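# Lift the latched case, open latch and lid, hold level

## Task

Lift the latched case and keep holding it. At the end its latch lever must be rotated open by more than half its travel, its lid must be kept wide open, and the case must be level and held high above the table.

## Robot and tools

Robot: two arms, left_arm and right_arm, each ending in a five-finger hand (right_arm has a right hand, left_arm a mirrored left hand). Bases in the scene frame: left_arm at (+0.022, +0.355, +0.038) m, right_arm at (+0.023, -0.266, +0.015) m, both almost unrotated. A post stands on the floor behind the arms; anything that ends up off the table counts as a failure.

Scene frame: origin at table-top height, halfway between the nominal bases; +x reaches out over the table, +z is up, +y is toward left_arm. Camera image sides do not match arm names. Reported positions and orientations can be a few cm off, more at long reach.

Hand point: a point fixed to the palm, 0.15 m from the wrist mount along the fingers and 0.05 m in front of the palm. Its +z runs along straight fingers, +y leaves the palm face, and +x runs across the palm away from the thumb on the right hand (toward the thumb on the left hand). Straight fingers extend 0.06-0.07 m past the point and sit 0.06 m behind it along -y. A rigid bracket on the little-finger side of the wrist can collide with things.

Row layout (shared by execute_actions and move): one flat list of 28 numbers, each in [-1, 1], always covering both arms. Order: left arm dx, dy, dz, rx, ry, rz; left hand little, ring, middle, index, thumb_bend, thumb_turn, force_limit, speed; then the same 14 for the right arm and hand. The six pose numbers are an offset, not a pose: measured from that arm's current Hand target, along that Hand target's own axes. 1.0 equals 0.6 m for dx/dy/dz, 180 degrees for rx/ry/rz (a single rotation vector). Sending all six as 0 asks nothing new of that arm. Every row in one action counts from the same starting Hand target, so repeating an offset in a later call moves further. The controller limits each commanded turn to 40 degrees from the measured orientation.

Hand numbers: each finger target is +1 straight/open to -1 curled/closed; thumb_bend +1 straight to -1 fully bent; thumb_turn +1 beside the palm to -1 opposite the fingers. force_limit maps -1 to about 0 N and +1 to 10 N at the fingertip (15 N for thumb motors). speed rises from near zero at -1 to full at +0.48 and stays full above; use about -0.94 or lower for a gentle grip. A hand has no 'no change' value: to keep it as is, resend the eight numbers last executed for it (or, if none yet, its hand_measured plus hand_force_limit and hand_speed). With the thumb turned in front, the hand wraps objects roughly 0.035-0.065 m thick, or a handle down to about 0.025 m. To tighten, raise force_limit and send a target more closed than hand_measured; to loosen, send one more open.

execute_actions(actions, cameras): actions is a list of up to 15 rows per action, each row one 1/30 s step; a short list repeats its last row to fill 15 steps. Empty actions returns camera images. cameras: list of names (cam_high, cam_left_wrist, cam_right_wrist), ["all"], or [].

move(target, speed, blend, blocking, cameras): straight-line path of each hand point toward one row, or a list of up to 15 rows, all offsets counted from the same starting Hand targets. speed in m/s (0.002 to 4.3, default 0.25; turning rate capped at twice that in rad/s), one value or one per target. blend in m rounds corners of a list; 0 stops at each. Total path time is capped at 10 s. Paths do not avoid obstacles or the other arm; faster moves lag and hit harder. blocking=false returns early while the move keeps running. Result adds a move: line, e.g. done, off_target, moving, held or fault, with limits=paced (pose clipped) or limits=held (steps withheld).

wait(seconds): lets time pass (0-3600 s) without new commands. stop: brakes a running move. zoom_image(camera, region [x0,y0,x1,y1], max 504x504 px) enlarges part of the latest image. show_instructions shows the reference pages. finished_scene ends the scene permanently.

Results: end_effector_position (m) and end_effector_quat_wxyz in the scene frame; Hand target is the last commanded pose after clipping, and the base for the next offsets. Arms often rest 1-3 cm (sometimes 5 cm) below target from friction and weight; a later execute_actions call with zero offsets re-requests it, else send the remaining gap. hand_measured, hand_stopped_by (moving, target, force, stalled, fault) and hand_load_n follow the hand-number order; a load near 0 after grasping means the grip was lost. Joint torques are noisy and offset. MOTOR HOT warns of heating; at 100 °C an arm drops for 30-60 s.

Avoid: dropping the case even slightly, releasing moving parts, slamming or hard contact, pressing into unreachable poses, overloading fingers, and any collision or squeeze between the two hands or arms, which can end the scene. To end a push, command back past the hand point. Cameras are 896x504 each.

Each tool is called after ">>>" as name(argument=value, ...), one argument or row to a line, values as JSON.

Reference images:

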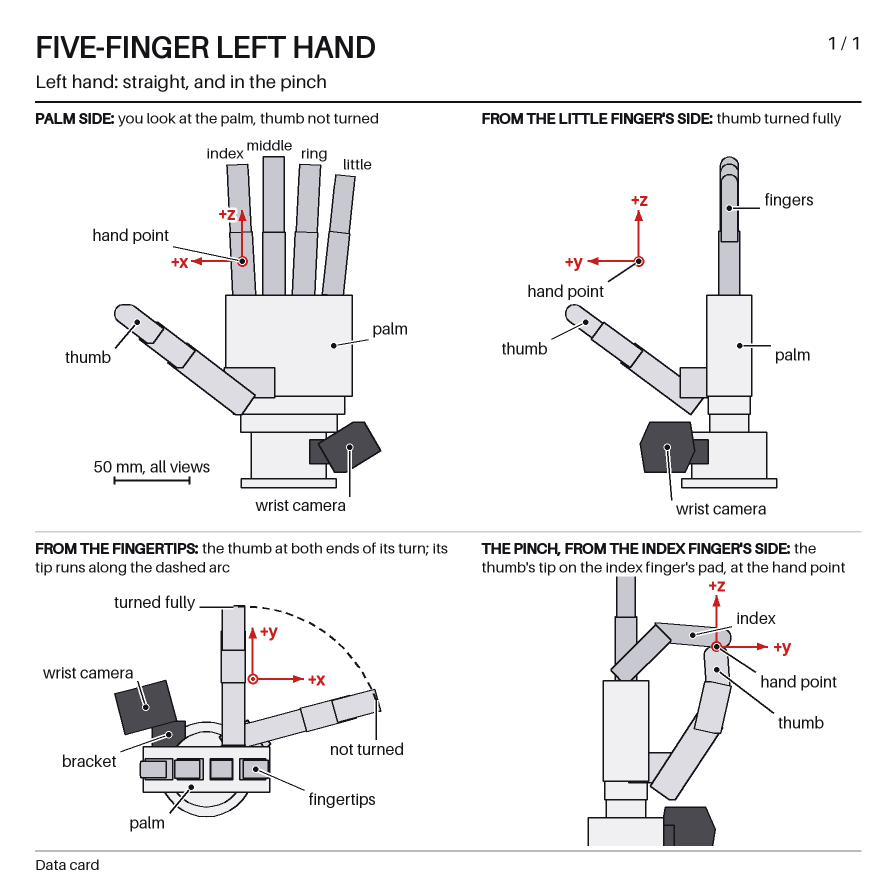

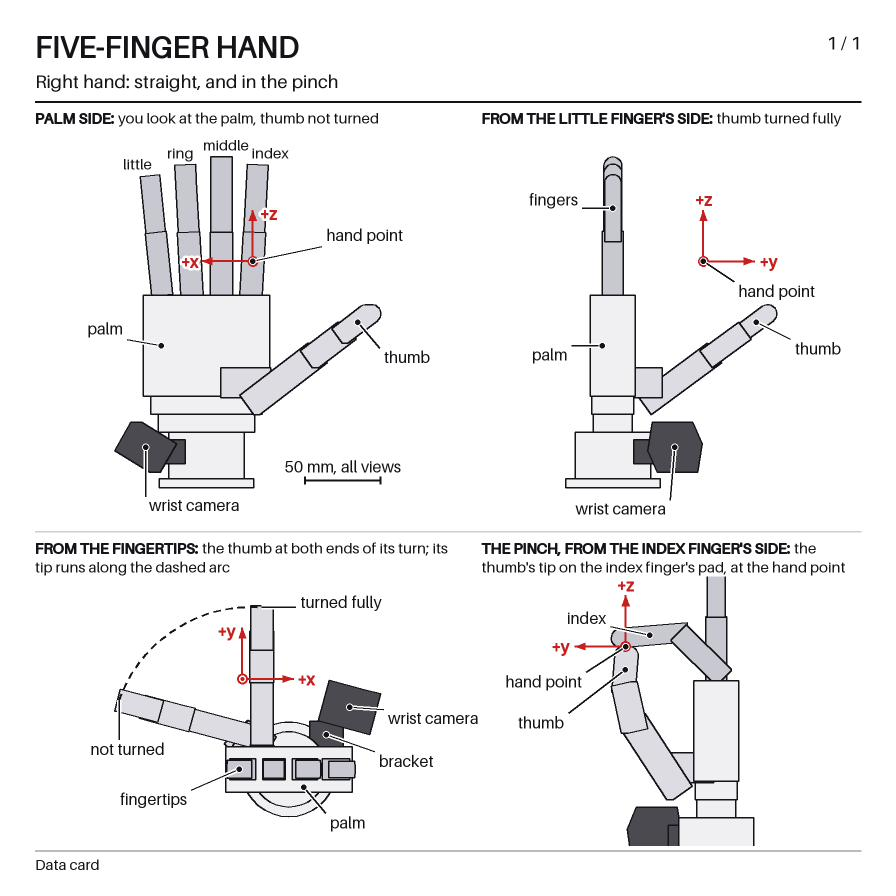

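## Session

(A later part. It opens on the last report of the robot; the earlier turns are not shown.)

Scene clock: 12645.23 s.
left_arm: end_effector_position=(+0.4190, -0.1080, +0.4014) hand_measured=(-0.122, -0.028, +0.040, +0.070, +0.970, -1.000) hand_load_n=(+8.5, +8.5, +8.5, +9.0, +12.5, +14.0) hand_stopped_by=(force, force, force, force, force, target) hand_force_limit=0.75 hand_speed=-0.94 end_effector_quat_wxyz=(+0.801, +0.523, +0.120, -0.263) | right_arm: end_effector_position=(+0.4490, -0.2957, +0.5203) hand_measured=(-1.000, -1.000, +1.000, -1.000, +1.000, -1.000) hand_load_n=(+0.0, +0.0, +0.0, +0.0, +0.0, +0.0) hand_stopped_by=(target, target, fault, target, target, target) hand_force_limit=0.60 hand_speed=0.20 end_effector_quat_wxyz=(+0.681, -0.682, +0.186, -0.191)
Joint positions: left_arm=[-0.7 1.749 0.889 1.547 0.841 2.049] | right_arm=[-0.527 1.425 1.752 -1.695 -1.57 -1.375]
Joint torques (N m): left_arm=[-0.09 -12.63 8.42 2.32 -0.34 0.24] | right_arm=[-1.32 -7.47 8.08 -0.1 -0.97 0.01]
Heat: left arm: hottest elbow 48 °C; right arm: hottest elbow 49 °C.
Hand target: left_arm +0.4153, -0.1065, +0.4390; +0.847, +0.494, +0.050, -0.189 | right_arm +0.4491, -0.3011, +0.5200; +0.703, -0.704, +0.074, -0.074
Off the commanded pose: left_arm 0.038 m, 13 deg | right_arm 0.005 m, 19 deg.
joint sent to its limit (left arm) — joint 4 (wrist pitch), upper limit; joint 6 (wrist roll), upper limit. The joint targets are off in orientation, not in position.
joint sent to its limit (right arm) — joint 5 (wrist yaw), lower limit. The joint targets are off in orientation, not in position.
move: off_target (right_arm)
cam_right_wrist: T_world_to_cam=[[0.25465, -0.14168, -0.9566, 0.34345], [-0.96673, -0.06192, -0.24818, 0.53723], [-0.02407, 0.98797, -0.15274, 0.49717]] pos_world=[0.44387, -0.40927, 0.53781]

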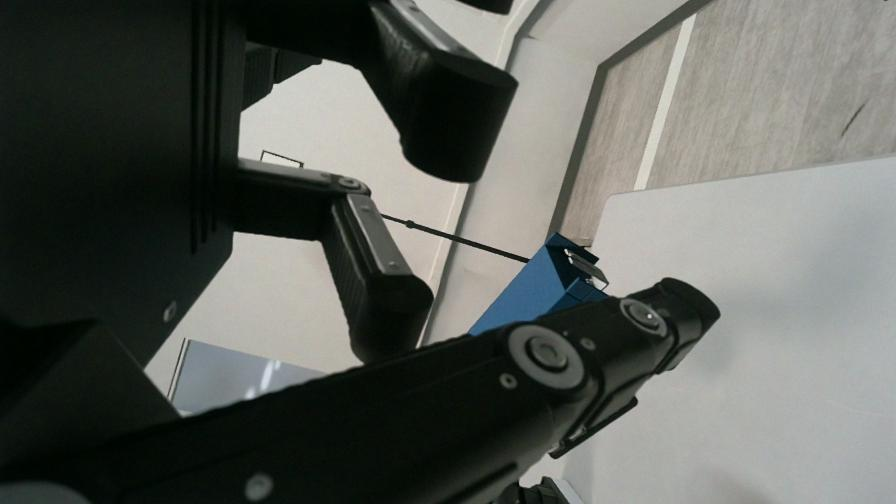

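>>> move(
  target=[0,0,0,0,0,0,-0.78,-0.78,-0.68,-0.68,0.5,-1,0.75,-0.94,-0.0408,0.1117,0.2162,0,0,0,-1,-1,1,-1,1,-1,0.6,0.2],
  speed=0.1,
  cameras=["cam_right_wrist"],
)

Scene clock: 12670.10 s.
left_arm: end_effector_position=(+0.4190, -0.1080, +0.4014) hand_measured=(-0.122, -0.028, +0.040, +0.070, +0.970, -1.000) hand_load_n=(+8.5, +8.0, +8.5, +9.5, +12.5, +14.0) hand_stopped_by=(force, force, force, force, force, target) hand_force_limit=0.75 hand_speed=-0.94 end_effector_quat_wxyz=(+0.801, +0.523, +0.120, -0.263) | right_arm: end_effector_position=(+0.4468, -0.1698, +0.4571) hand_measured=(-1.000, -1.000, +1.000, -1.000, +1.000, -1.000) hand_load_n=(+0.0, +0.0, +0.0, +0.0, +0.0, +0.0) hand_stopped_by=(target, target, fault, target, target, target) hand_force_limit=0.60 hand_speed=0.20 end_effector_quat_wxyz=(+0.703, -0.701, +0.091, -0.077)
Joint positions: left_arm=[-0.7 1.749 0.889 1.547 0.841 2.049] | right_arm=[-0.225 1.431 1.589 -1.63 -1.57 -1.452]
Joint torques (N m): left_arm=[-0.15 -12.75 8.38 2.32 -0.36 0.25] | right_arm=[0.09 -7.36 8.18 0.47 -0.82 -0.13]
Heat: left arm: hottest elbow 48 °C; right arm: hottest elbow 46 °C.
Hand target: left_arm +0.4153, -0.1065, +0.4390; +0.847, +0.494, +0.050, -0.189 | right_arm +0.4521, -0.1692, +0.4529; +0.703, -0.704, +0.074, -0.074
Off the commanded pose: left_arm 0.038 m, 13 deg | right_arm 0.007 m, 2 deg.
joint sent to its limit (left arm) — joint 4 (wrist pitch), upper limit; joint 6 (wrist roll), upper limit. The joint targets are off in orientation, not in position.
move: done
cam_right_wrist: T_world_to_cam=[[0.25879, -0.05352, -0.96445, 0.31811], [-0.91104, -0.34533, -0.2253, 0.44373], [-0.32099, 0.93695, -0.13813, 0.48039]] pos_world=[0.47613, -0.27984, 0.47313]

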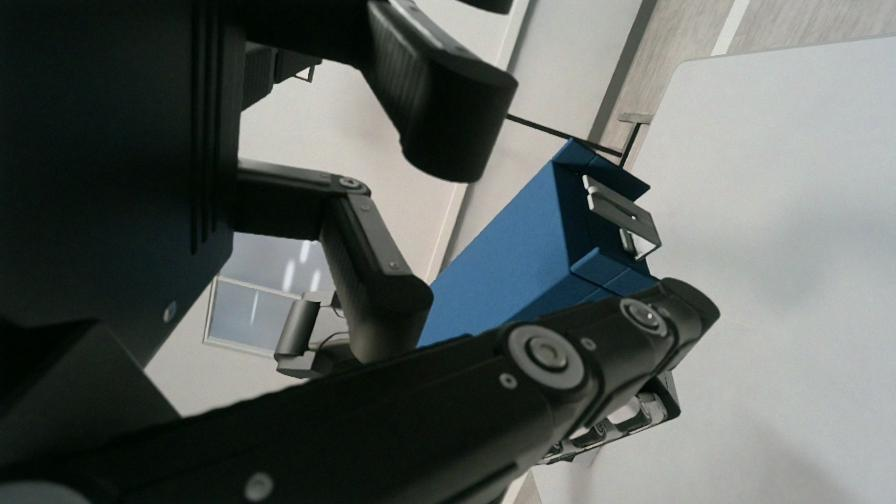

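>>> zoom_image(
  camera="cam_right_wrist",
  region=[540, 130, 680, 290],
)

Scaled by 3.150 from the camera's image (finer frame: 1280x720).

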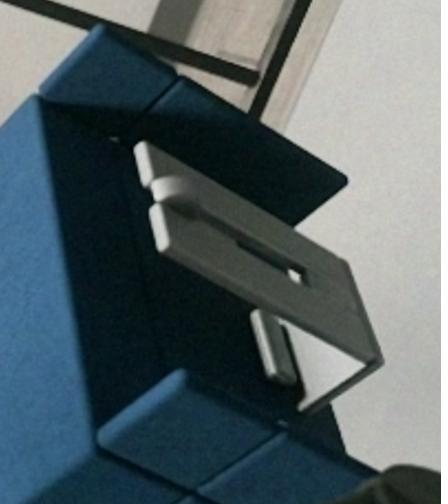

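>>> move(
  target=[0,0,0,0,0,0,-0.78,-0.78,-0.68,-0.68,0.5,-1,0.75,-0.94,0,0,0,0,0,0,-1,-1,1,-1,1,1,0.6,0.2],
  speed=0.1,
  cameras=["cam_right_wrist"],
)

Scene clock: 12688.63 s.
left_arm: end_effector_position=(+0.4190, -0.1080, +0.4014) hand_measured=(-0.122, -0.028, +0.040, +0.070, +0.970, -1.000) hand_load_n=(+8.5, +8.0, +8.5, +9.0, +12.5, +13.5) hand_stopped_by=(force, force, force, force, force, target) hand_force_limit=0.75 hand_speed=-0.94 end_effector_quat_wxyz=(+0.801, +0.523, +0.120, -0.263) | right_arm: end_effector_position=(+0.4469, -0.1698, +0.4571) hand_measured=(-1.000, -1.000, +1.000, -1.000, +1.000, +1.000) hand_load_n=(+0.0, +0.0, +0.0, +0.0, +0.0, +0.0) hand_stopped_by=(target, target, fault, target, target, target) hand_force_limit=0.60 hand_speed=0.20 end_effector_quat_wxyz=(+0.703, -0.702, +0.091, -0.077)
Joint positions: left_arm=[-0.7 1.749 0.889 1.547 0.841 2.049] | right_arm=[-0.225 1.431 1.589 -1.63 -1.57 -1.453]
Joint torques (N m): left_arm=[0.03 -12.45 8.47 2.33 -0.35 0.26] | right_arm=[0.03 -7.59 8.17 0.43 -0.82 -0.11]
Heat: left arm: hottest elbow 48 °C; right arm: hottest elbow 45 °C.
Hand target: left_arm +0.4153, -0.1065, +0.4390; +0.847, +0.494, +0.050, -0.189 | right_arm +0.4521, -0.1692, +0.4529; +0.703, -0.704, +0.074, -0.074
Off the commanded pose: left_arm 0.038 m, 13 deg | right_arm 0.007 m, 2 deg.
joint sent to its limit (left arm) — joint 4 (wrist pitch), upper limit; joint 6 (wrist roll), upper limit. The joint targets are off in orientation, not in position.
move: done
cam_right_wrist: T_world_to_cam=[[0.26028, -0.05387, -0.96403, 0.31708], [-0.91071, -0.34536, -0.22659, 0.44427], [-0.32073, 0.93692, -0.13895, 0.48067]] pos_world=[0.47623, -0.27984, 0.47313]

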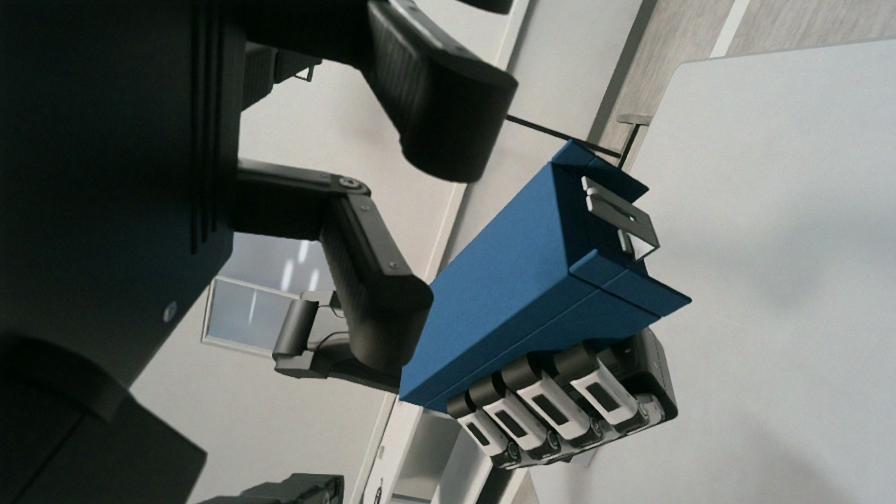

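>>> move(
  target=[0,0,0,0,0,0,-0.78,-0.78,-0.68,-0.68,0.5,-1,0.75,-0.94,-0.0163,0.0388,0.082,0,0,0,-1,-1,1,-1,1,1,0.6,0.2],
  speed=0.06,
  cameras=["cam_right_wrist"],
)

>>> zoom_image(
  camera="cam_right_wrist",
  region=[520, 140, 720, 320],
)

Scene clock: 12702.87 s.
left_arm: end_effector_position=(+0.4190, -0.1080, +0.4014) hand_measured=(-0.122, -0.028, +0.040, +0.070, +0.970, -1.000) hand_load_n=(+8.5, +8.5, +8.5, +9.5, +12.5, +14.0) hand_stopped_by=(force, force, force, force, force, target) hand_force_limit=0.75 hand_speed=-0.94 end_effector_quat_wxyz=(+0.801, +0.523, +0.120, -0.263) | right_arm: end_effector_position=(+0.4481, -0.1228, +0.4331) hand_measured=(-1.000, -1.000, +1.000, -1.000, +1.000, +1.000) hand_load_n=(+0.0, +0.0, +0.0, +0.0, +0.0, -0.5) hand_stopped_by=(target, target, fault, target, target, target) hand_force_limit=0.60 hand_speed=0.20 end_effector_quat_wxyz=(+0.706, -0.706, +0.049, -0.036)
Joint positions: left_arm=[-0.7 1.749 0.889 1.547 0.841 2.049] | right_arm=[-0.108 1.467 1.564 -1.585 -1.57 -1.47]
Joint torques (N m): left_arm=[-0.26 -12.57 8.46 2.33 -0.35 0.24] | right_arm=[0.21 -8.12 8.17 0.42 -0.98 -0.11]
Heat: left arm: hottest elbow 48 °C; right arm: hottest elbow 44 °C.
Hand target: left_arm +0.4153, -0.1065, +0.4390; +0.847, +0.494, +0.050, -0.189 | right_arm +0.4527, -0.1191, +0.4295; +0.703, -0.704, +0.074, -0.074
Off the commanded pose: left_arm 0.038 m, 13 deg | right_arm 0.007 m, 5 deg.
joint sent to its limit (left arm) — joint 4 (wrist pitch), upper limit; joint 6 (wrist roll), upper limit. The joint targets are off in orientation, not in position.
joint sent to its limit (right arm) — joint 5 (wrist yaw), lower limit. The joint targets are off in orientation, not in position.
move: off_target (right_arm)
cam_right_wrist: T_world_to_cam=[[0.2648, -0.02309, -0.96403, 0.29791], [-0.86411, -0.4494, -0.22659, 0.42255], [-0.42801, 0.89303, -0.13895, 0.47637]] pos_world=[0.49013, -0.22864, 0.44913]

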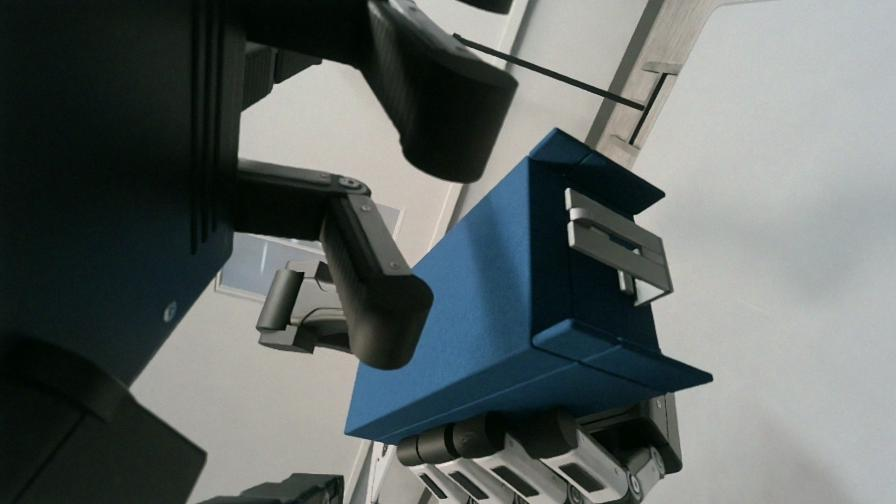

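Scaled by 2.520 from the camera's image (finer frame: 1280x720).

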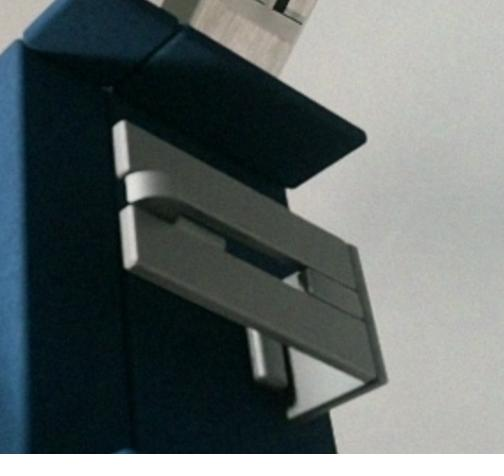

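>>> move(
  target=[0,0,0,0,0,0,-0.78,-0.78,-0.68,-0.68,0.5,-1,0.75,-0.94,0.0355,-0.0193,0.0513,0,0,0,-1,-1,1,-1,1,1,0.6,0.2],
  speed=0.06,
  cameras=["cam_right_wrist"],
)

Scene clock: 12731.57 s.
left_arm: end_effector_position=(+0.4190, -0.1080, +0.4014) hand_measured=(-0.122, -0.028, +0.040, +0.070, +0.970, -1.000) hand_load_n=(+8.5, +8.5, +8.0, +9.0, +12.5, +14.0) hand_stopped_by=(force, force, force, force, force, target) hand_force_limit=0.75 hand_speed=-0.94 end_effector_quat_wxyz=(+0.801, +0.523, +0.120, -0.263) | right_arm: end_effector_position=(+0.4744, -0.0984, +0.4295) hand_measured=(-1.000, -1.000, +1.000, -1.000, +1.000, +1.000) hand_load_n=(+0.0, +0.0, +0.0, +0.0, +0.0, -0.5) hand_stopped_by=(target, target, fault, target, target, target) hand_force_limit=0.60 hand_speed=0.20 end_effector_quat_wxyz=(+0.707, -0.707, +0.027, -0.014)
Joint positions: left_arm=[-0.7 1.749 0.889 1.547 0.841 2.049] | right_arm=[-0.045 1.562 1.66 -1.585 -1.571 -1.468]
Joint torques (N m): left_arm=[0.26 -12.63 8.49 2.37 -0.33 0.24] | right_arm=[0.32 -9.41 11.58 -0.08 -0.97 0.12]
Heat: left arm: hottest elbow 48 °C; right arm: hottest elbow 43 °C.
Hand target: left_arm +0.4153, -0.1065, +0.4390; +0.847, +0.494, +0.050, -0.189 | right_arm +0.4799, -0.0933, +0.4411; +0.703, -0.704, +0.074, -0.074
Off the commanded pose: left_arm 0.038 m, 13 deg | right_arm 0.014 m, 9 deg.
joint sent to its limit (left arm) — joint 4 (wrist pitch), upper limit; joint 6 (wrist roll), upper limit. The joint targets are off in orientation, not in position.
joint sent to its limit (right arm) — joint 5 (wrist yaw), lower limit. The joint targets are off in orientation, not in position.
move: off_target (right_arm)
cam_right_wrist: T_world_to_cam=[[0.26643, -0.00562, -0.96384, 0.28902], [-0.83389, -0.50282, -0.22758, 0.43631], [-0.48336, 0.86437, -0.13866, 0.48868]] pos_world=[0.52304, -0.20139, 0.44563]

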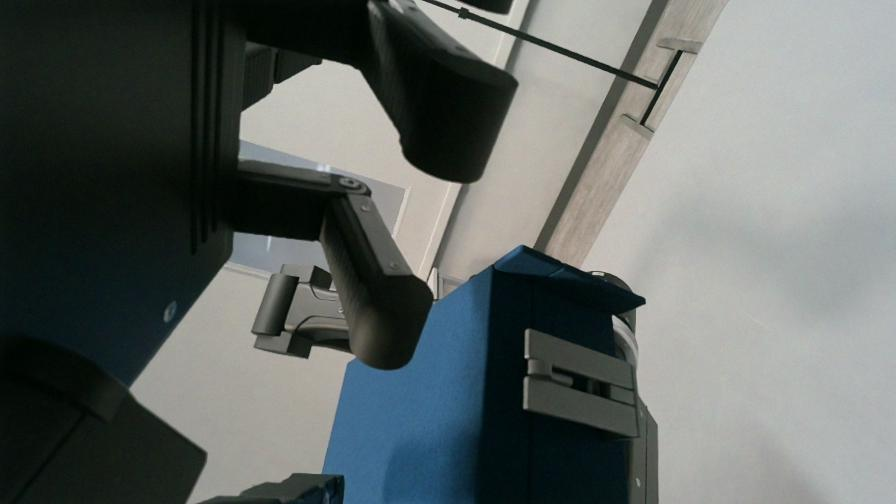

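>>> zoom_image(
  camera="cam_right_wrist",
  region=[500, 310, 660, 450],
)

Scaled by 3.150 from the camera's image (finer frame: 1280x720).

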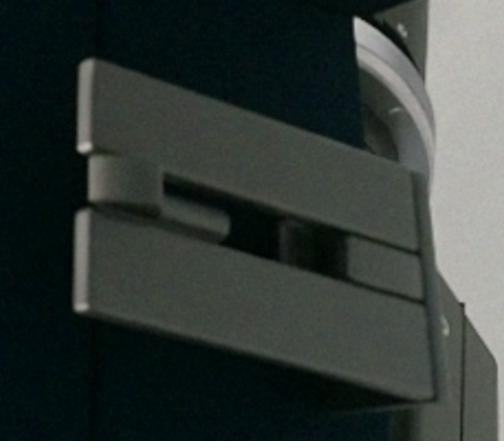

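>>> move(
  target=[0,0,0,0,0,0,-0.78,-0.78,-0.68,-0.68,0.5,-1,0.75,-0.94,-0.0457,0.025,0.0257,0,0,0,-1,-1,1,-1,1,1,0.6,0.2],
  speed=0.05,
  cameras=["cam_right_wrist"],
)

Scene clock: 12774.17 s.
left_arm: end_effector_position=(+0.4187, -0.1081, +0.4013) hand_measured=(-0.122, -0.028, +0.040, +0.070, +0.970, -1.000) hand_load_n=(+8.5, +8.0, +8.5, +9.0, +12.5, +13.5) hand_stopped_by=(force, force, force, force, force, target) hand_force_limit=0.75 hand_speed=-0.94 end_effector_quat_wxyz=(+0.801, +0.524, +0.120, -0.263) | right_arm: end_effector_position=(+0.4605, -0.0789, +0.4206) hand_measured=(-1.000, -1.000, +1.000, -1.000, +1.000, +1.000) hand_load_n=(+0.0, +0.0, +0.0, +0.0, +0.0, +0.0) hand_stopped_by=(target, target, fault, target, target, target) hand_force_limit=0.60 hand_speed=0.20 end_effector_quat_wxyz=(+0.707, -0.707, +0.020, +0.010)
Joint positions: left_arm=[-0.7 1.749 0.889 1.547 0.842 2.05] | right_arm=[-0.002 1.552 1.624 -1.585 -1.571 -1.471]
Joint torques (N m): left_arm=[0.03 -12.34 8.39 2.35 -0.4 0.24] | right_arm=[0.62 -10.81 8.08 0.32 -0.96 -0.13]
Heat: left arm: hottest elbow 48 °C; right arm: hottest elbow 46 °C.
Hand target: left_arm +0.4153, -0.1065, +0.4390; +0.847, +0.494, +0.050, -0.189 | right_arm +0.4564, -0.0726, +0.4261; +0.703, -0.704, +0.074, -0.074
Off the commanded pose: left_arm 0.038 m, 13 deg | right_arm 0.009 m, 11 deg.
joint sent to its limit (left arm) — joint 4 (wrist pitch), upper limit; joint 6 (wrist roll), upper limit. The joint targets are off in orientation, not in position.
joint sent to its limit (right arm) — joint 5 (wrist yaw), lower limit. The joint targets are off in orientation, not in position.
move: off_target (right_arm)
cam_right_wrist: T_world_to_cam=[[0.24286, 0.00669, -0.97004, 0.29861], [-0.81658, -0.53839, -0.20815, 0.4135], [-0.52365, 0.84267, -0.12529, 0.47499]] pos_world=[0.51386, -0.17963, 0.43525]

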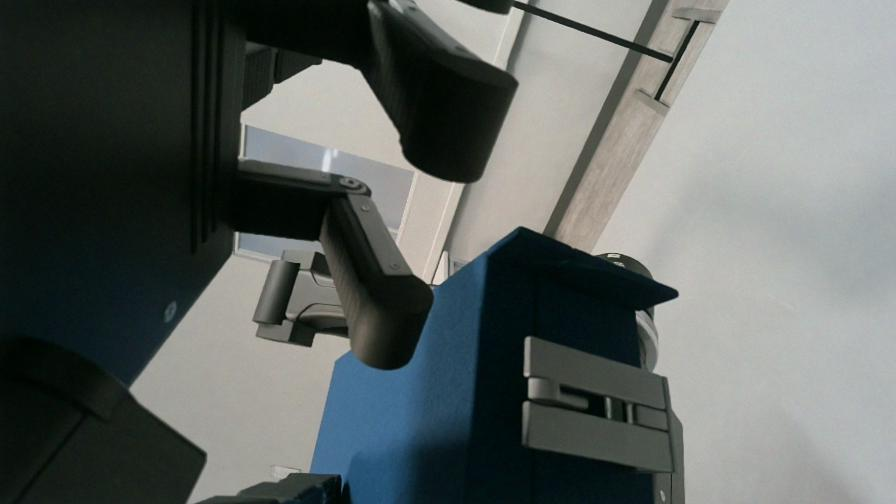

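>>> zoom_image(
  camera="cam_right_wrist",
  region=[505, 325, 695, 485],
)

>>> zoom_image(
  camera="cam_right_wrist",
  region=[515, 365, 685, 435],
)

Scaled by 2.653 from the camera's image (finer frame: 1280x720).

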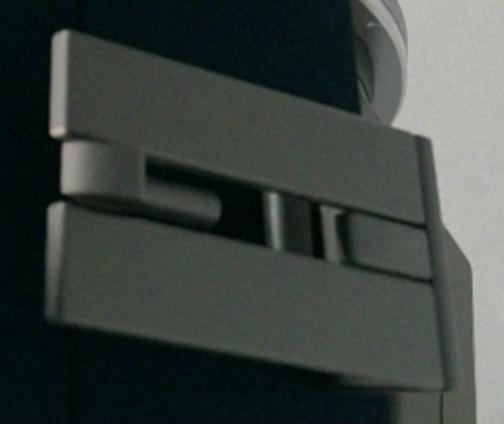

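Scaled by 2.965 from the camera's image (finer frame: 1280x720).

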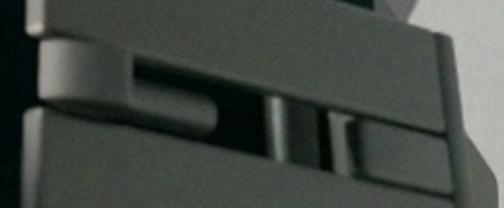

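>>> move(
  target=[
    [0,0,0,0,0,0,-0.78,-0.78,-0.68,-0.68,0.5,-1,0.75,-0.94,0.0677,-0.1567,-0.3742,0,0,0,-1,-1,1,-1,1,1,0.6,0.2],
    [0,0,0,0,0,0,-0.78,-0.78,-0.68,-0.68,0.5,-1,0.75,-0.94,0.0677,-0.1567,-0.3742,-0.511,0.239,-0.09,-1,-1,1,1,1,-1,0.6,0.2],
  ],
  speed=[0.15,0.35],
  cameras=["cam_high"],
)

Scene clock: 12992.90 s.
left_arm: end_effector_position=(+0.4187, -0.1081, +0.4013) hand_measured=(-0.122, -0.028, +0.040, +0.070, +0.970, -1.000) hand_load_n=(+8.5, +8.5, +8.5, +9.0, +12.5, +14.0) hand_stopped_by=(force, force, force, force, force, target) hand_force_limit=0.75 hand_speed=-0.94 end_effector_quat_wxyz=(+0.801, +0.524, +0.120, -0.263) | right_arm: end_effector_position=(+0.4436, -0.3046, +0.5224) hand_measured=(-1.000, -1.000, +1.000, +1.000, +1.000, -1.000) hand_load_n=(+0.0, +0.0, +0.0, +0.0, +0.0, +0.5) hand_stopped_by=(target, target, fault, target, target, target) hand_force_limit=0.60 hand_speed=0.20 end_effector_quat_wxyz=(+0.090, +0.917, -0.237, +0.307)
Joint positions: left_arm=[-0.7 1.749 0.889 1.547 0.842 2.05] | right_arm=[0.183 1.419 2.058 -1.684 0.406 -1.005]
Joint torques (N m): left_arm=[0.03 -12.75 8.47 2.32 -0.41 0.22] | right_arm=[0.26 -6.71 7.42 1.06 0.45 0.1]
Heat: left arm: hottest elbow 47 °C; right arm: hottest elbow 42 °C.
Hand target: left_arm +0.4153, -0.1065, +0.4390; +0.847, +0.494, +0.050, -0.189 | right_arm +0.4494, -0.3006, +0.5203; +0.087, +0.915, -0.241, +0.311
Off the commanded pose: left_arm 0.038 m, 13 deg | right_arm 0.007 m, 1 deg.
joint sent to its limit (left arm) — joint 4 (wrist pitch), upper limit; joint 6 (wrist roll), upper limit. The joint targets are off in orientation, not in position.
move: done

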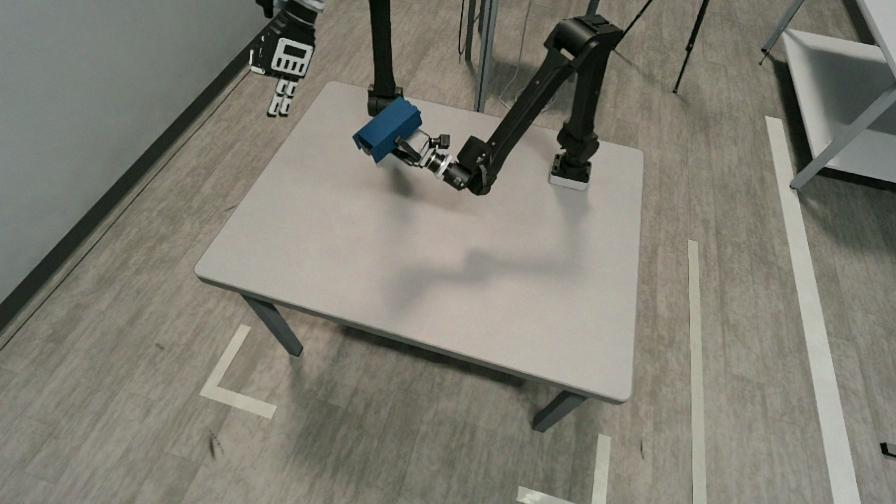

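>>> move(
  target=[0.0593,-0.262,-0.1665,0.095,0.1845,-0.2986,-0.78,-0.78,-0.68,-0.68,0.5,-1,0.75,-0.94,0,0,0,0,0,0,-1,-1,1,1,1,-1,0.6,0.2],
  speed=0.08,
  cameras=["all"],
)

Scene clock: 13012.40 s.
left_arm: end_effector_position=(+0.4032, -0.0961, +0.2283) hand_measured=(-0.122, -0.028, +0.040, +0.070, +0.970, -1.000) hand_load_n=(+8.5, +8.0, +8.5, +9.0, +12.5, +14.0) hand_stopped_by=(force, force, force, force, force, target) hand_force_limit=0.75 hand_speed=-0.94 end_effector_quat_wxyz=(+0.533, +0.564, +0.483, -0.406) | right_arm: end_effector_position=(+0.4436, -0.3046, +0.5224) hand_measured=(-1.000, -1.000, +1.000, +1.000, +1.000, -1.000) hand_load_n=(+0.0, +0.0, +0.0, +0.0, +0.0, +0.5) hand_stopped_by=(target, target, fault, target, target, target) hand_force_limit=0.60 hand_speed=0.20 end_effector_quat_wxyz=(+0.090, +0.917, -0.237, +0.307)
Joint positions: left_arm=[-0.715 1.504 0.701 0.656 0.798 1.888] | right_arm=[0.183 1.419 2.058 -1.684 0.406 -1.005]
Joint torques (N m): left_arm=[-0.56 -10.4 6.57 2.17 0.36 0.06] | right_arm=[0.21 -6.59 7.43 1.1 0.45 0.11]
Heat: left arm: hottest elbow 47 °C; right arm: hottest elbow 42 °C.
Hand target: left_arm +0.4001, -0.0999, +0.2502; +0.545, +0.565, +0.467, -0.407 | right_arm +0.4494, -0.3006, +0.5203; +0.087, +0.915, -0.241, +0.311
Off the commanded pose: left_arm 0.022 m, 2 deg | right_arm 0.007 m, 1 deg.
move: off_target (left_arm)
cam_left_wrist: T_world_to_cam=[[-0.9179, -0.00398, -0.39678, 0.45213], [0.30252, 0.64005, -0.70627, 0.09766], [0.25677, -0.76832, -0.5863, 0.06924]] pos_world=[0.36769, -0.00751, 0.28897]
cam_right_wrist: T_world_to_cam=[[-0.26691, -0.94604, 0.18377, -0.26383], [-0.96369, 0.26354, -0.04298, 0.5226], [-0.00777, -0.18857, -0.98203, 0.57373]] pos_world=[0.43766, -0.27913, 0.63437]

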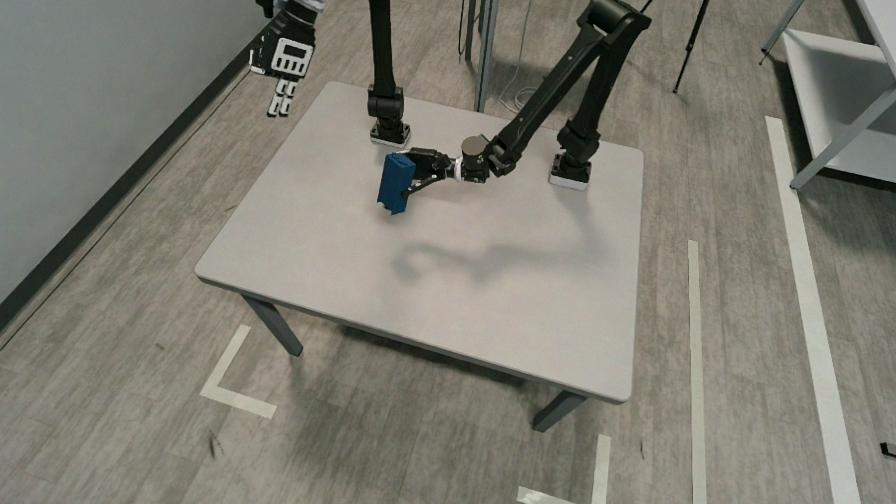

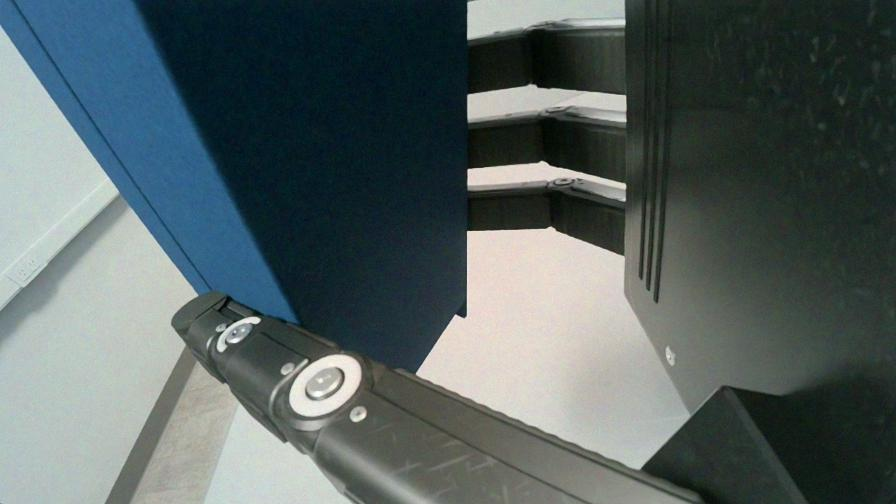

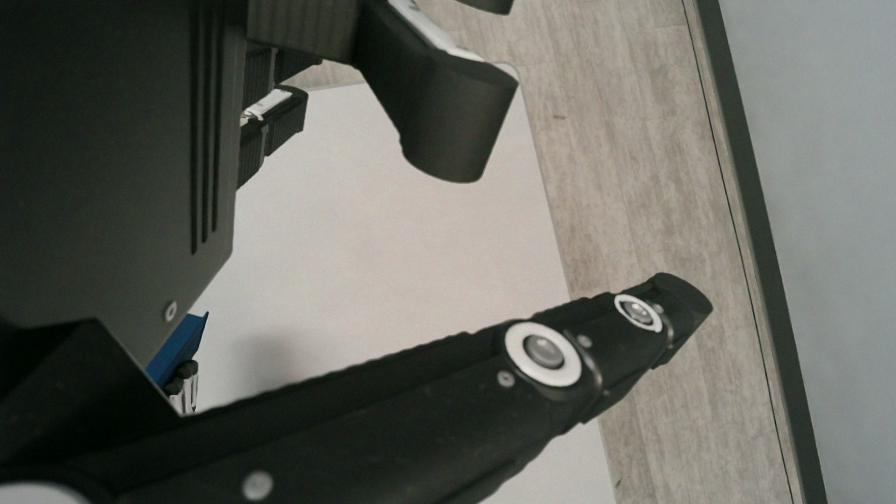

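>>> move(
  target=[0.2259,-0.0549,0.0174,0,0,0,-0.78,-0.78,-0.68,-0.68,0.5,-1,0.75,-0.94,0,0,0,0,0,0,-1,-1,1,1,1,-1,0.6,0.2],
  speed=0.06,
  cameras=["cam_high"],
)

>>> zoom_image(
  camera="cam_high",
  region=[330, 120, 530, 260],
)

Scene clock: 13027.47 s.
left_arm: end_effector_position=(+0.4029, -0.0959, +0.1020) hand_measured=(-0.122, -0.028, +0.040, +0.070, +0.970, -1.000) hand_load_n=(+8.5, +8.5, +8.5, +9.0, +13.0, +14.0) hand_stopped_by=(force, force, force, force, force, target) hand_force_limit=0.75 hand_speed=-0.94 end_effector_quat_wxyz=(+0.536, +0.564, +0.480, -0.406) | right_arm: end_effector_position=(+0.4436, -0.3046, +0.5224) hand_measured=(-1.000, -1.000, +1.000, +1.000, +1.000, -1.000) hand_load_n=(+0.0, +0.0, +0.0, +0.0, +0.0, +0.5) hand_stopped_by=(target, target, fault, target, target, target) hand_force_limit=0.60 hand_speed=0.20 end_effector_quat_wxyz=(+0.090, +0.917, -0.237, +0.307)
Joint positions: left_arm=[-0.715 1.883 0.649 1.097 0.798 1.887] | right_arm=[0.183 1.419 2.058 -1.684 0.406 -1.005]
Joint torques (N m): left_arm=[-0.44 -10.29 3.21 3.18 0.34 0.09] | right_arm=[0.15 -6.59 7.47 1.09 0.45 0.11]
Heat: left arm: hottest elbow 46 °C; right arm: hottest elbow 41 °C.
Hand target: left_arm +0.4003, -0.1000, +0.1103; +0.545, +0.565, +0.467, -0.407 | right_arm +0.4494, -0.3006, +0.5203; +0.087, +0.915, -0.241, +0.311
Off the commanded pose: left_arm 0.010 m, 2 deg | right_arm 0.007 m, 1 deg.
move: done

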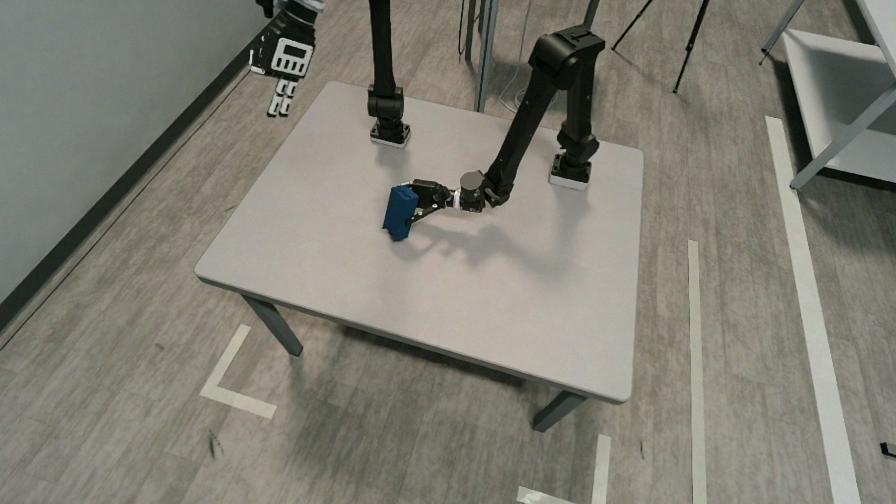

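Scaled by 2.520 from the camera's image (finer frame: 1280x720).

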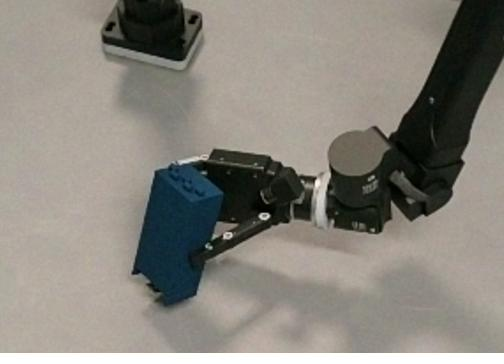

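>>> move(
  target=[0.0565,-0.0137,0.0044,0,0,0,-0.78,-0.78,-0.68,-0.68,0.5,-1,0.75,-0.94,0,0,0,0,0,0,-1,-1,1,1,1,-1,0.6,0.2],
  speed=0.04,
  cameras=["cam_high"],
)

>>> zoom_image(
  camera="cam_high",
  region=[370, 160, 490, 260],
)

Scene clock: 13032.53 s.
left_arm: end_effector_position=(+0.4002, -0.0938, +0.0731) hand_measured=(-0.122, -0.028, +0.040, +0.070, +0.970, -1.000) hand_load_n=(+8.5, +8.0, +8.5, +9.0, +13.0, +14.0) hand_stopped_by=(force, force, force, force, force, target) hand_force_limit=0.75 hand_speed=-0.94 end_effector_quat_wxyz=(+0.540, +0.564, +0.476, -0.406) | right_arm: end_effector_position=(+0.4436, -0.3046, +0.5224) hand_measured=(-1.000, -1.000, +1.000, +1.000, +1.000, -1.000) hand_load_n=(+0.0, +0.0, +0.0, +0.0, +0.0, +0.0) hand_stopped_by=(target, target, fault, target, target, target) hand_force_limit=0.60 hand_speed=0.20 end_effector_quat_wxyz=(+0.090, +0.917, -0.237, +0.307)
Joint positions: left_arm=[-0.715 1.987 0.649 1.212 0.799 1.887] | right_arm=[0.183 1.419 2.058 -1.684 0.406 -1.005]
Joint torques (N m): left_arm=[-0.67 -9.41 3.49 2.85 0.29 0.07] | right_arm=[0.09 -6.65 7.42 1.07 0.45 0.1]
Heat: left arm: hottest elbow 45 °C; right arm: hottest elbow 41 °C.
Hand target: left_arm +0.4004, -0.1000, +0.0754; +0.545, +0.565, +0.467, -0.407 | right_arm +0.4494, -0.3006, +0.5203; +0.087, +0.915, -0.241, +0.311
Off the commanded pose: left_arm 0.007 m, 1 deg | right_arm 0.007 m, 1 deg.
move: done

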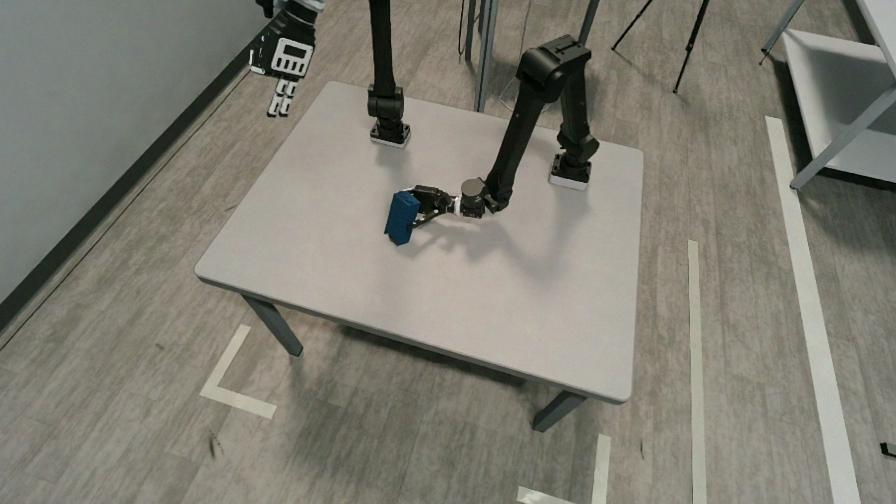

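Scaled by 4.200 from the camera's image (finer frame: 1280x720).

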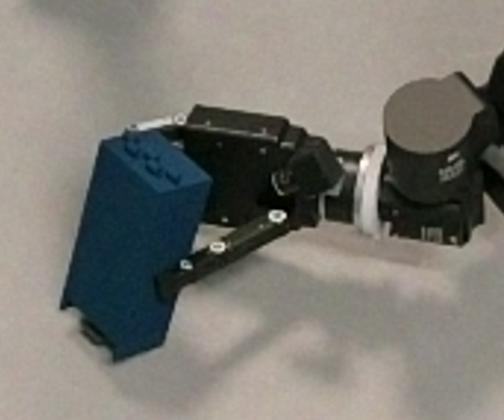

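>>> move(
  target=[
    [0,0,0,0,0,0,-0.78,-0.78,-0.68,-0.68,0.5,-1,0.75,-0.94,-0.2398,-0.1067,0.2763,0.0031,-0.2822,0.0061,-1,-1,1,1,1,-1,0.6,0.2],
    [0,0,0,0,0,0,-0.78,-0.78,-0.68,-0.68,0.5,-1,0.75,-0.94,-0.4278,-0.1817,0.3415,0.0031,-0.2822,0.0061,-1,-1,1,1,1,-1,0.6,0.2],
  ],
  speed=[0.2,0.1],
  cameras=["cam_right_wrist","cam_high"],
)

Scene clock: 13063.80 s.
left_arm: end_effector_position=(+0.4002, -0.0938, +0.0731) hand_measured=(-0.122, -0.028, +0.040, +0.070, +0.970, -1.000) hand_load_n=(+8.5, +8.5, +8.5, +9.0, +12.5, +14.0) hand_stopped_by=(force, force, force, force, force, target) hand_force_limit=0.75 hand_speed=-0.94 end_effector_quat_wxyz=(+0.540, +0.564, +0.476, -0.406) | right_arm: end_effector_position=(+0.4313, -0.1750, +0.2031) hand_measured=(-1.000, -1.000, +1.000, +1.000, +1.000, -1.000) hand_load_n=(+0.0, +0.0, +0.0, +0.0, +0.0, +0.0) hand_stopped_by=(target, target, fault, target, target, target) hand_force_limit=0.60 hand_speed=0.20 end_effector_quat_wxyz=(-0.030, +0.959, -0.258, -0.112)
Joint positions: left_arm=[-0.715 1.987 0.649 1.212 0.799 1.887] | right_arm=[0.221 1.729 1.594 -1.61 -0.156 -0.85]
Joint torques (N m): left_arm=[-0.5 -9.41 3.4 2.82 0.29 0.08] | right_arm=[0.44 -11.28 7.8 -0.1 -0.15 0.12]
Heat: left arm: hottest elbow 43 °C; right arm: hottest elbow 41 °C.
Hand target: left_arm +0.4004, -0.1000, +0.0754; +0.545, +0.565, +0.467, -0.407 | right_arm +0.4342, -0.1700, +0.2003; -0.032, +0.958, -0.262, -0.110
Off the commanded pose: left_arm 0.007 m, 1 deg | right_arm 0.006 m, 1 deg.
move: done
cam_right_wrist: T_world_to_cam=[[-0.24493, -0.96662, -0.07527, -0.04631], [-0.68396, 0.11724, 0.72004, 0.16171], [-0.68718, 0.22784, -0.68984, 0.5911]] pos_world=[0.50545, -0.1984, 0.28784]
Images, in order (width x height): cam_high 896x504, cam_right_wrist 896x504.

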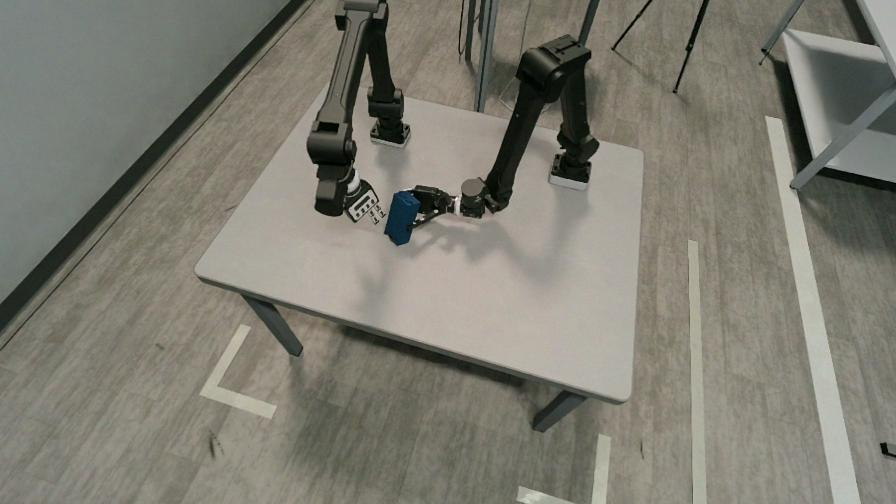

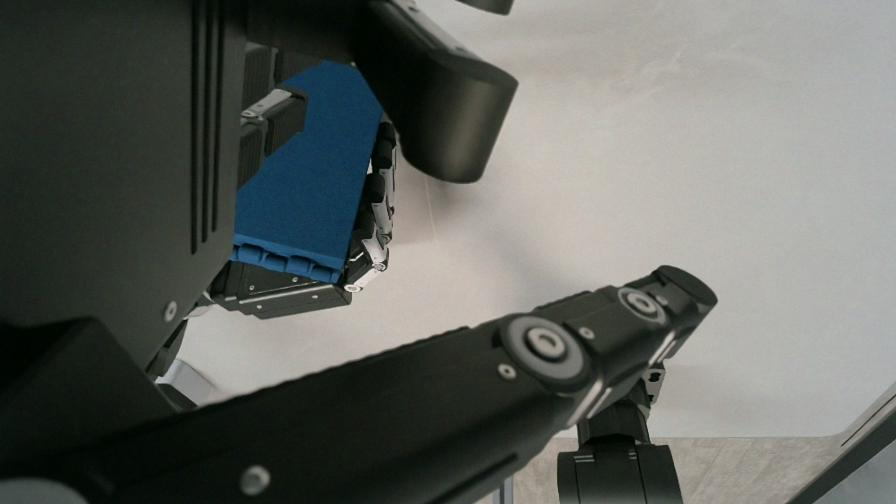

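>>> move(
  target=[0,0,0,0,0,0,-0.78,-0.78,-0.68,-0.68,0.5,-1,0.75,-0.94,0.0235,-0.0077,0.0973,0,0,0,-1,-1,1,1,1,-1,0.6,0.2],
  speed=0.06,
  cameras=["cam_right_wrist"],
)

>>> zoom_image(
  camera="cam_right_wrist",
  region=[230, 60, 430, 220],
)

Scene clock: 13070.90 s.
left_arm: end_effector_position=(+0.4002, -0.0938, +0.0731) hand_measured=(-0.122, -0.028, +0.040, +0.070, +0.970, -1.000) hand_load_n=(+8.5, +8.0, +8.5, +9.5, +12.5, +14.0) hand_stopped_by=(force, force, force, force, force, target) hand_force_limit=0.75 hand_speed=-0.94 end_effector_quat_wxyz=(+0.540, +0.564, +0.476, -0.406) | right_arm: end_effector_position=(+0.4355, -0.1733, +0.1446) hand_measured=(-1.000, -1.000, +1.000, +1.000, +1.000, -1.000) hand_load_n=(+0.0, +0.0, +0.0, -0.5, +0.0, +0.0) hand_stopped_by=(target, target, fault, target, target, target) hand_force_limit=0.60 hand_speed=0.20 end_effector_quat_wxyz=(-0.031, +0.958, -0.261, -0.110)
Joint positions: left_arm=[-0.715 1.987 0.649 1.212 0.799 1.887] | right_arm=[0.221 1.769 1.492 -1.464 -0.156 -0.843]
Joint torques (N m): left_arm=[-0.73 -9.17 3.41 2.78 0.28 0.08] | right_arm=[0.62 -11.22 7.64 -0.1 -0.18 0.14]
Heat: left arm: hottest elbow 42 °C; right arm: hottest elbow 41 °C.
Hand target: left_arm +0.4004, -0.1000, +0.0754; +0.545, +0.565, +0.467, -0.407 | right_arm +0.4372, -0.1662, +0.1402; -0.032, +0.958, -0.262, -0.109
Off the commanded pose: left_arm 0.007 m, 1 deg | right_arm 0.009 m, 0 deg.
move: done
cam_right_wrist: T_world_to_cam=[[-0.25008, -0.9652, -0.07643, -0.04538], [-0.6862, 0.12099, 0.71728, 0.20844], [-0.68308, 0.23183, -0.69258, 0.55246]] pos_world=[0.50906, -0.1971, 0.22964]

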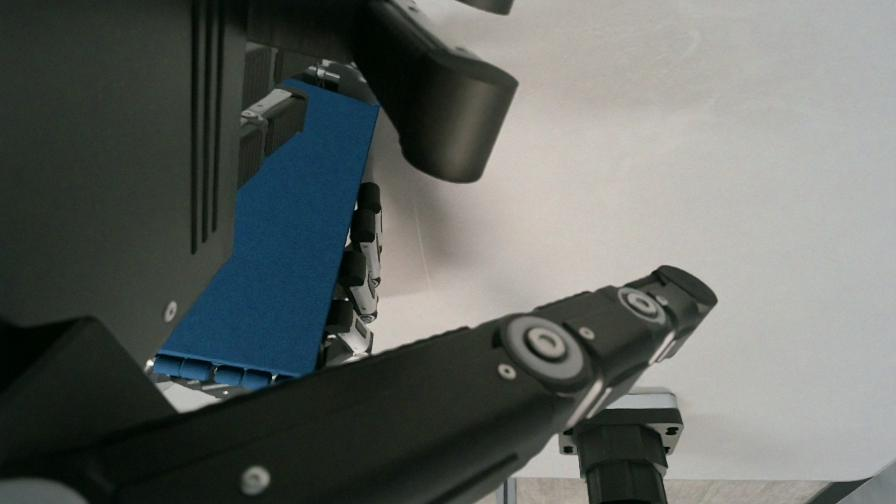

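Scaled by 2.520 from the camera's image (finer frame: 1280x720).

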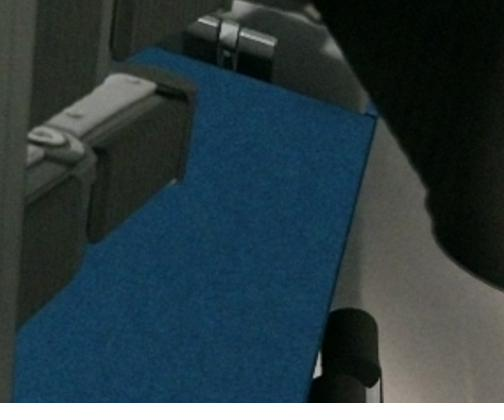

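>>> move(
  target=[0,0,0,0,0,0,-0.78,-0.78,-0.68,-0.68,0.5,-1,0.75,-0.94,0.0062,-0.0125,0.06,0,0,0,-1,-1,1,1,1,-1,0.6,0.2],
  speed=0.05,
  cameras=["cam_right_wrist"],
)

>>> zoom_image(
  camera="cam_right_wrist",
  region=[230, 60, 430, 220],
)

Scene clock: 13086.13 s.
left_arm: end_effector_position=(+0.4002, -0.0938, +0.0731) hand_measured=(-0.122, -0.028, +0.040, +0.070, +0.970, -1.000) hand_load_n=(+8.0, +8.5, +8.5, +9.5, +12.5, +13.5) hand_stopped_by=(force, force, force, force, force, target) hand_force_limit=0.75 hand_speed=-0.94 end_effector_quat_wxyz=(+0.540, +0.564, +0.476, -0.406) | right_arm: end_effector_position=(+0.4359, -0.1639, +0.1092) hand_measured=(-1.000, -1.000, +1.000, +1.000, +1.000, -1.000) hand_load_n=(+0.0, +0.0, -0.5, +0.0, +0.0, +0.0) hand_stopped_by=(target, target, fault, target, target, target) hand_force_limit=0.60 hand_speed=0.20 end_effector_quat_wxyz=(-0.032, +0.959, -0.261, -0.110)
Joint positions: left_arm=[-0.715 1.987 0.649 1.212 0.799 1.887] | right_arm=[0.239 1.802 1.442 -1.377 -0.159 -0.827]
Joint torques (N m): left_arm=[-0.91 -9.35 3.37 2.71 0.3 0.09] | right_arm=[0.62 -11.63 7.3 -0.05 -0.17 0.14]
Heat: left arm: hottest elbow 41 °C; right arm: hottest elbow 41 °C.
Hand target: left_arm +0.4004, -0.1000, +0.0754; +0.545, +0.565, +0.467, -0.407 | right_arm +0.4372, -0.1572, +0.1044; -0.032, +0.958, -0.262, -0.110
Off the commanded pose: left_arm 0.007 m, 1 deg | right_arm 0.008 m, 0 deg.
move: done
cam_right_wrist: T_world_to_cam=[[-0.24895, -0.96544, -0.0772, -0.03938], [-0.68714, 0.11988, 0.71657, 0.23331], [-0.68255, 0.23144, -0.69323, 0.52589]] pos_world=[0.50946, -0.1877, 0.19434]

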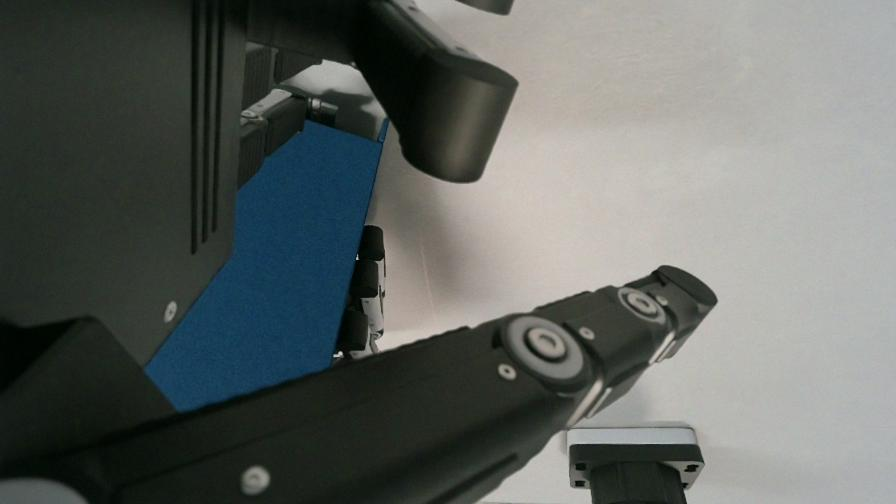

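Scaled by 2.520 from the camera's image (finer frame: 1280x720).

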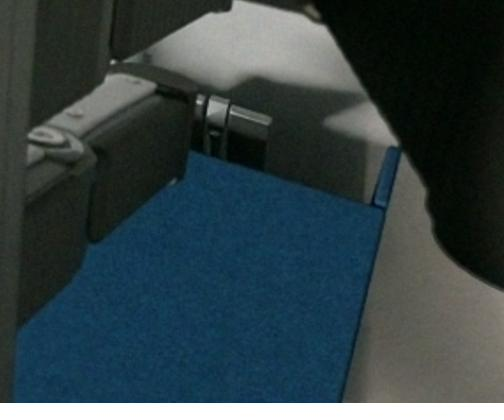

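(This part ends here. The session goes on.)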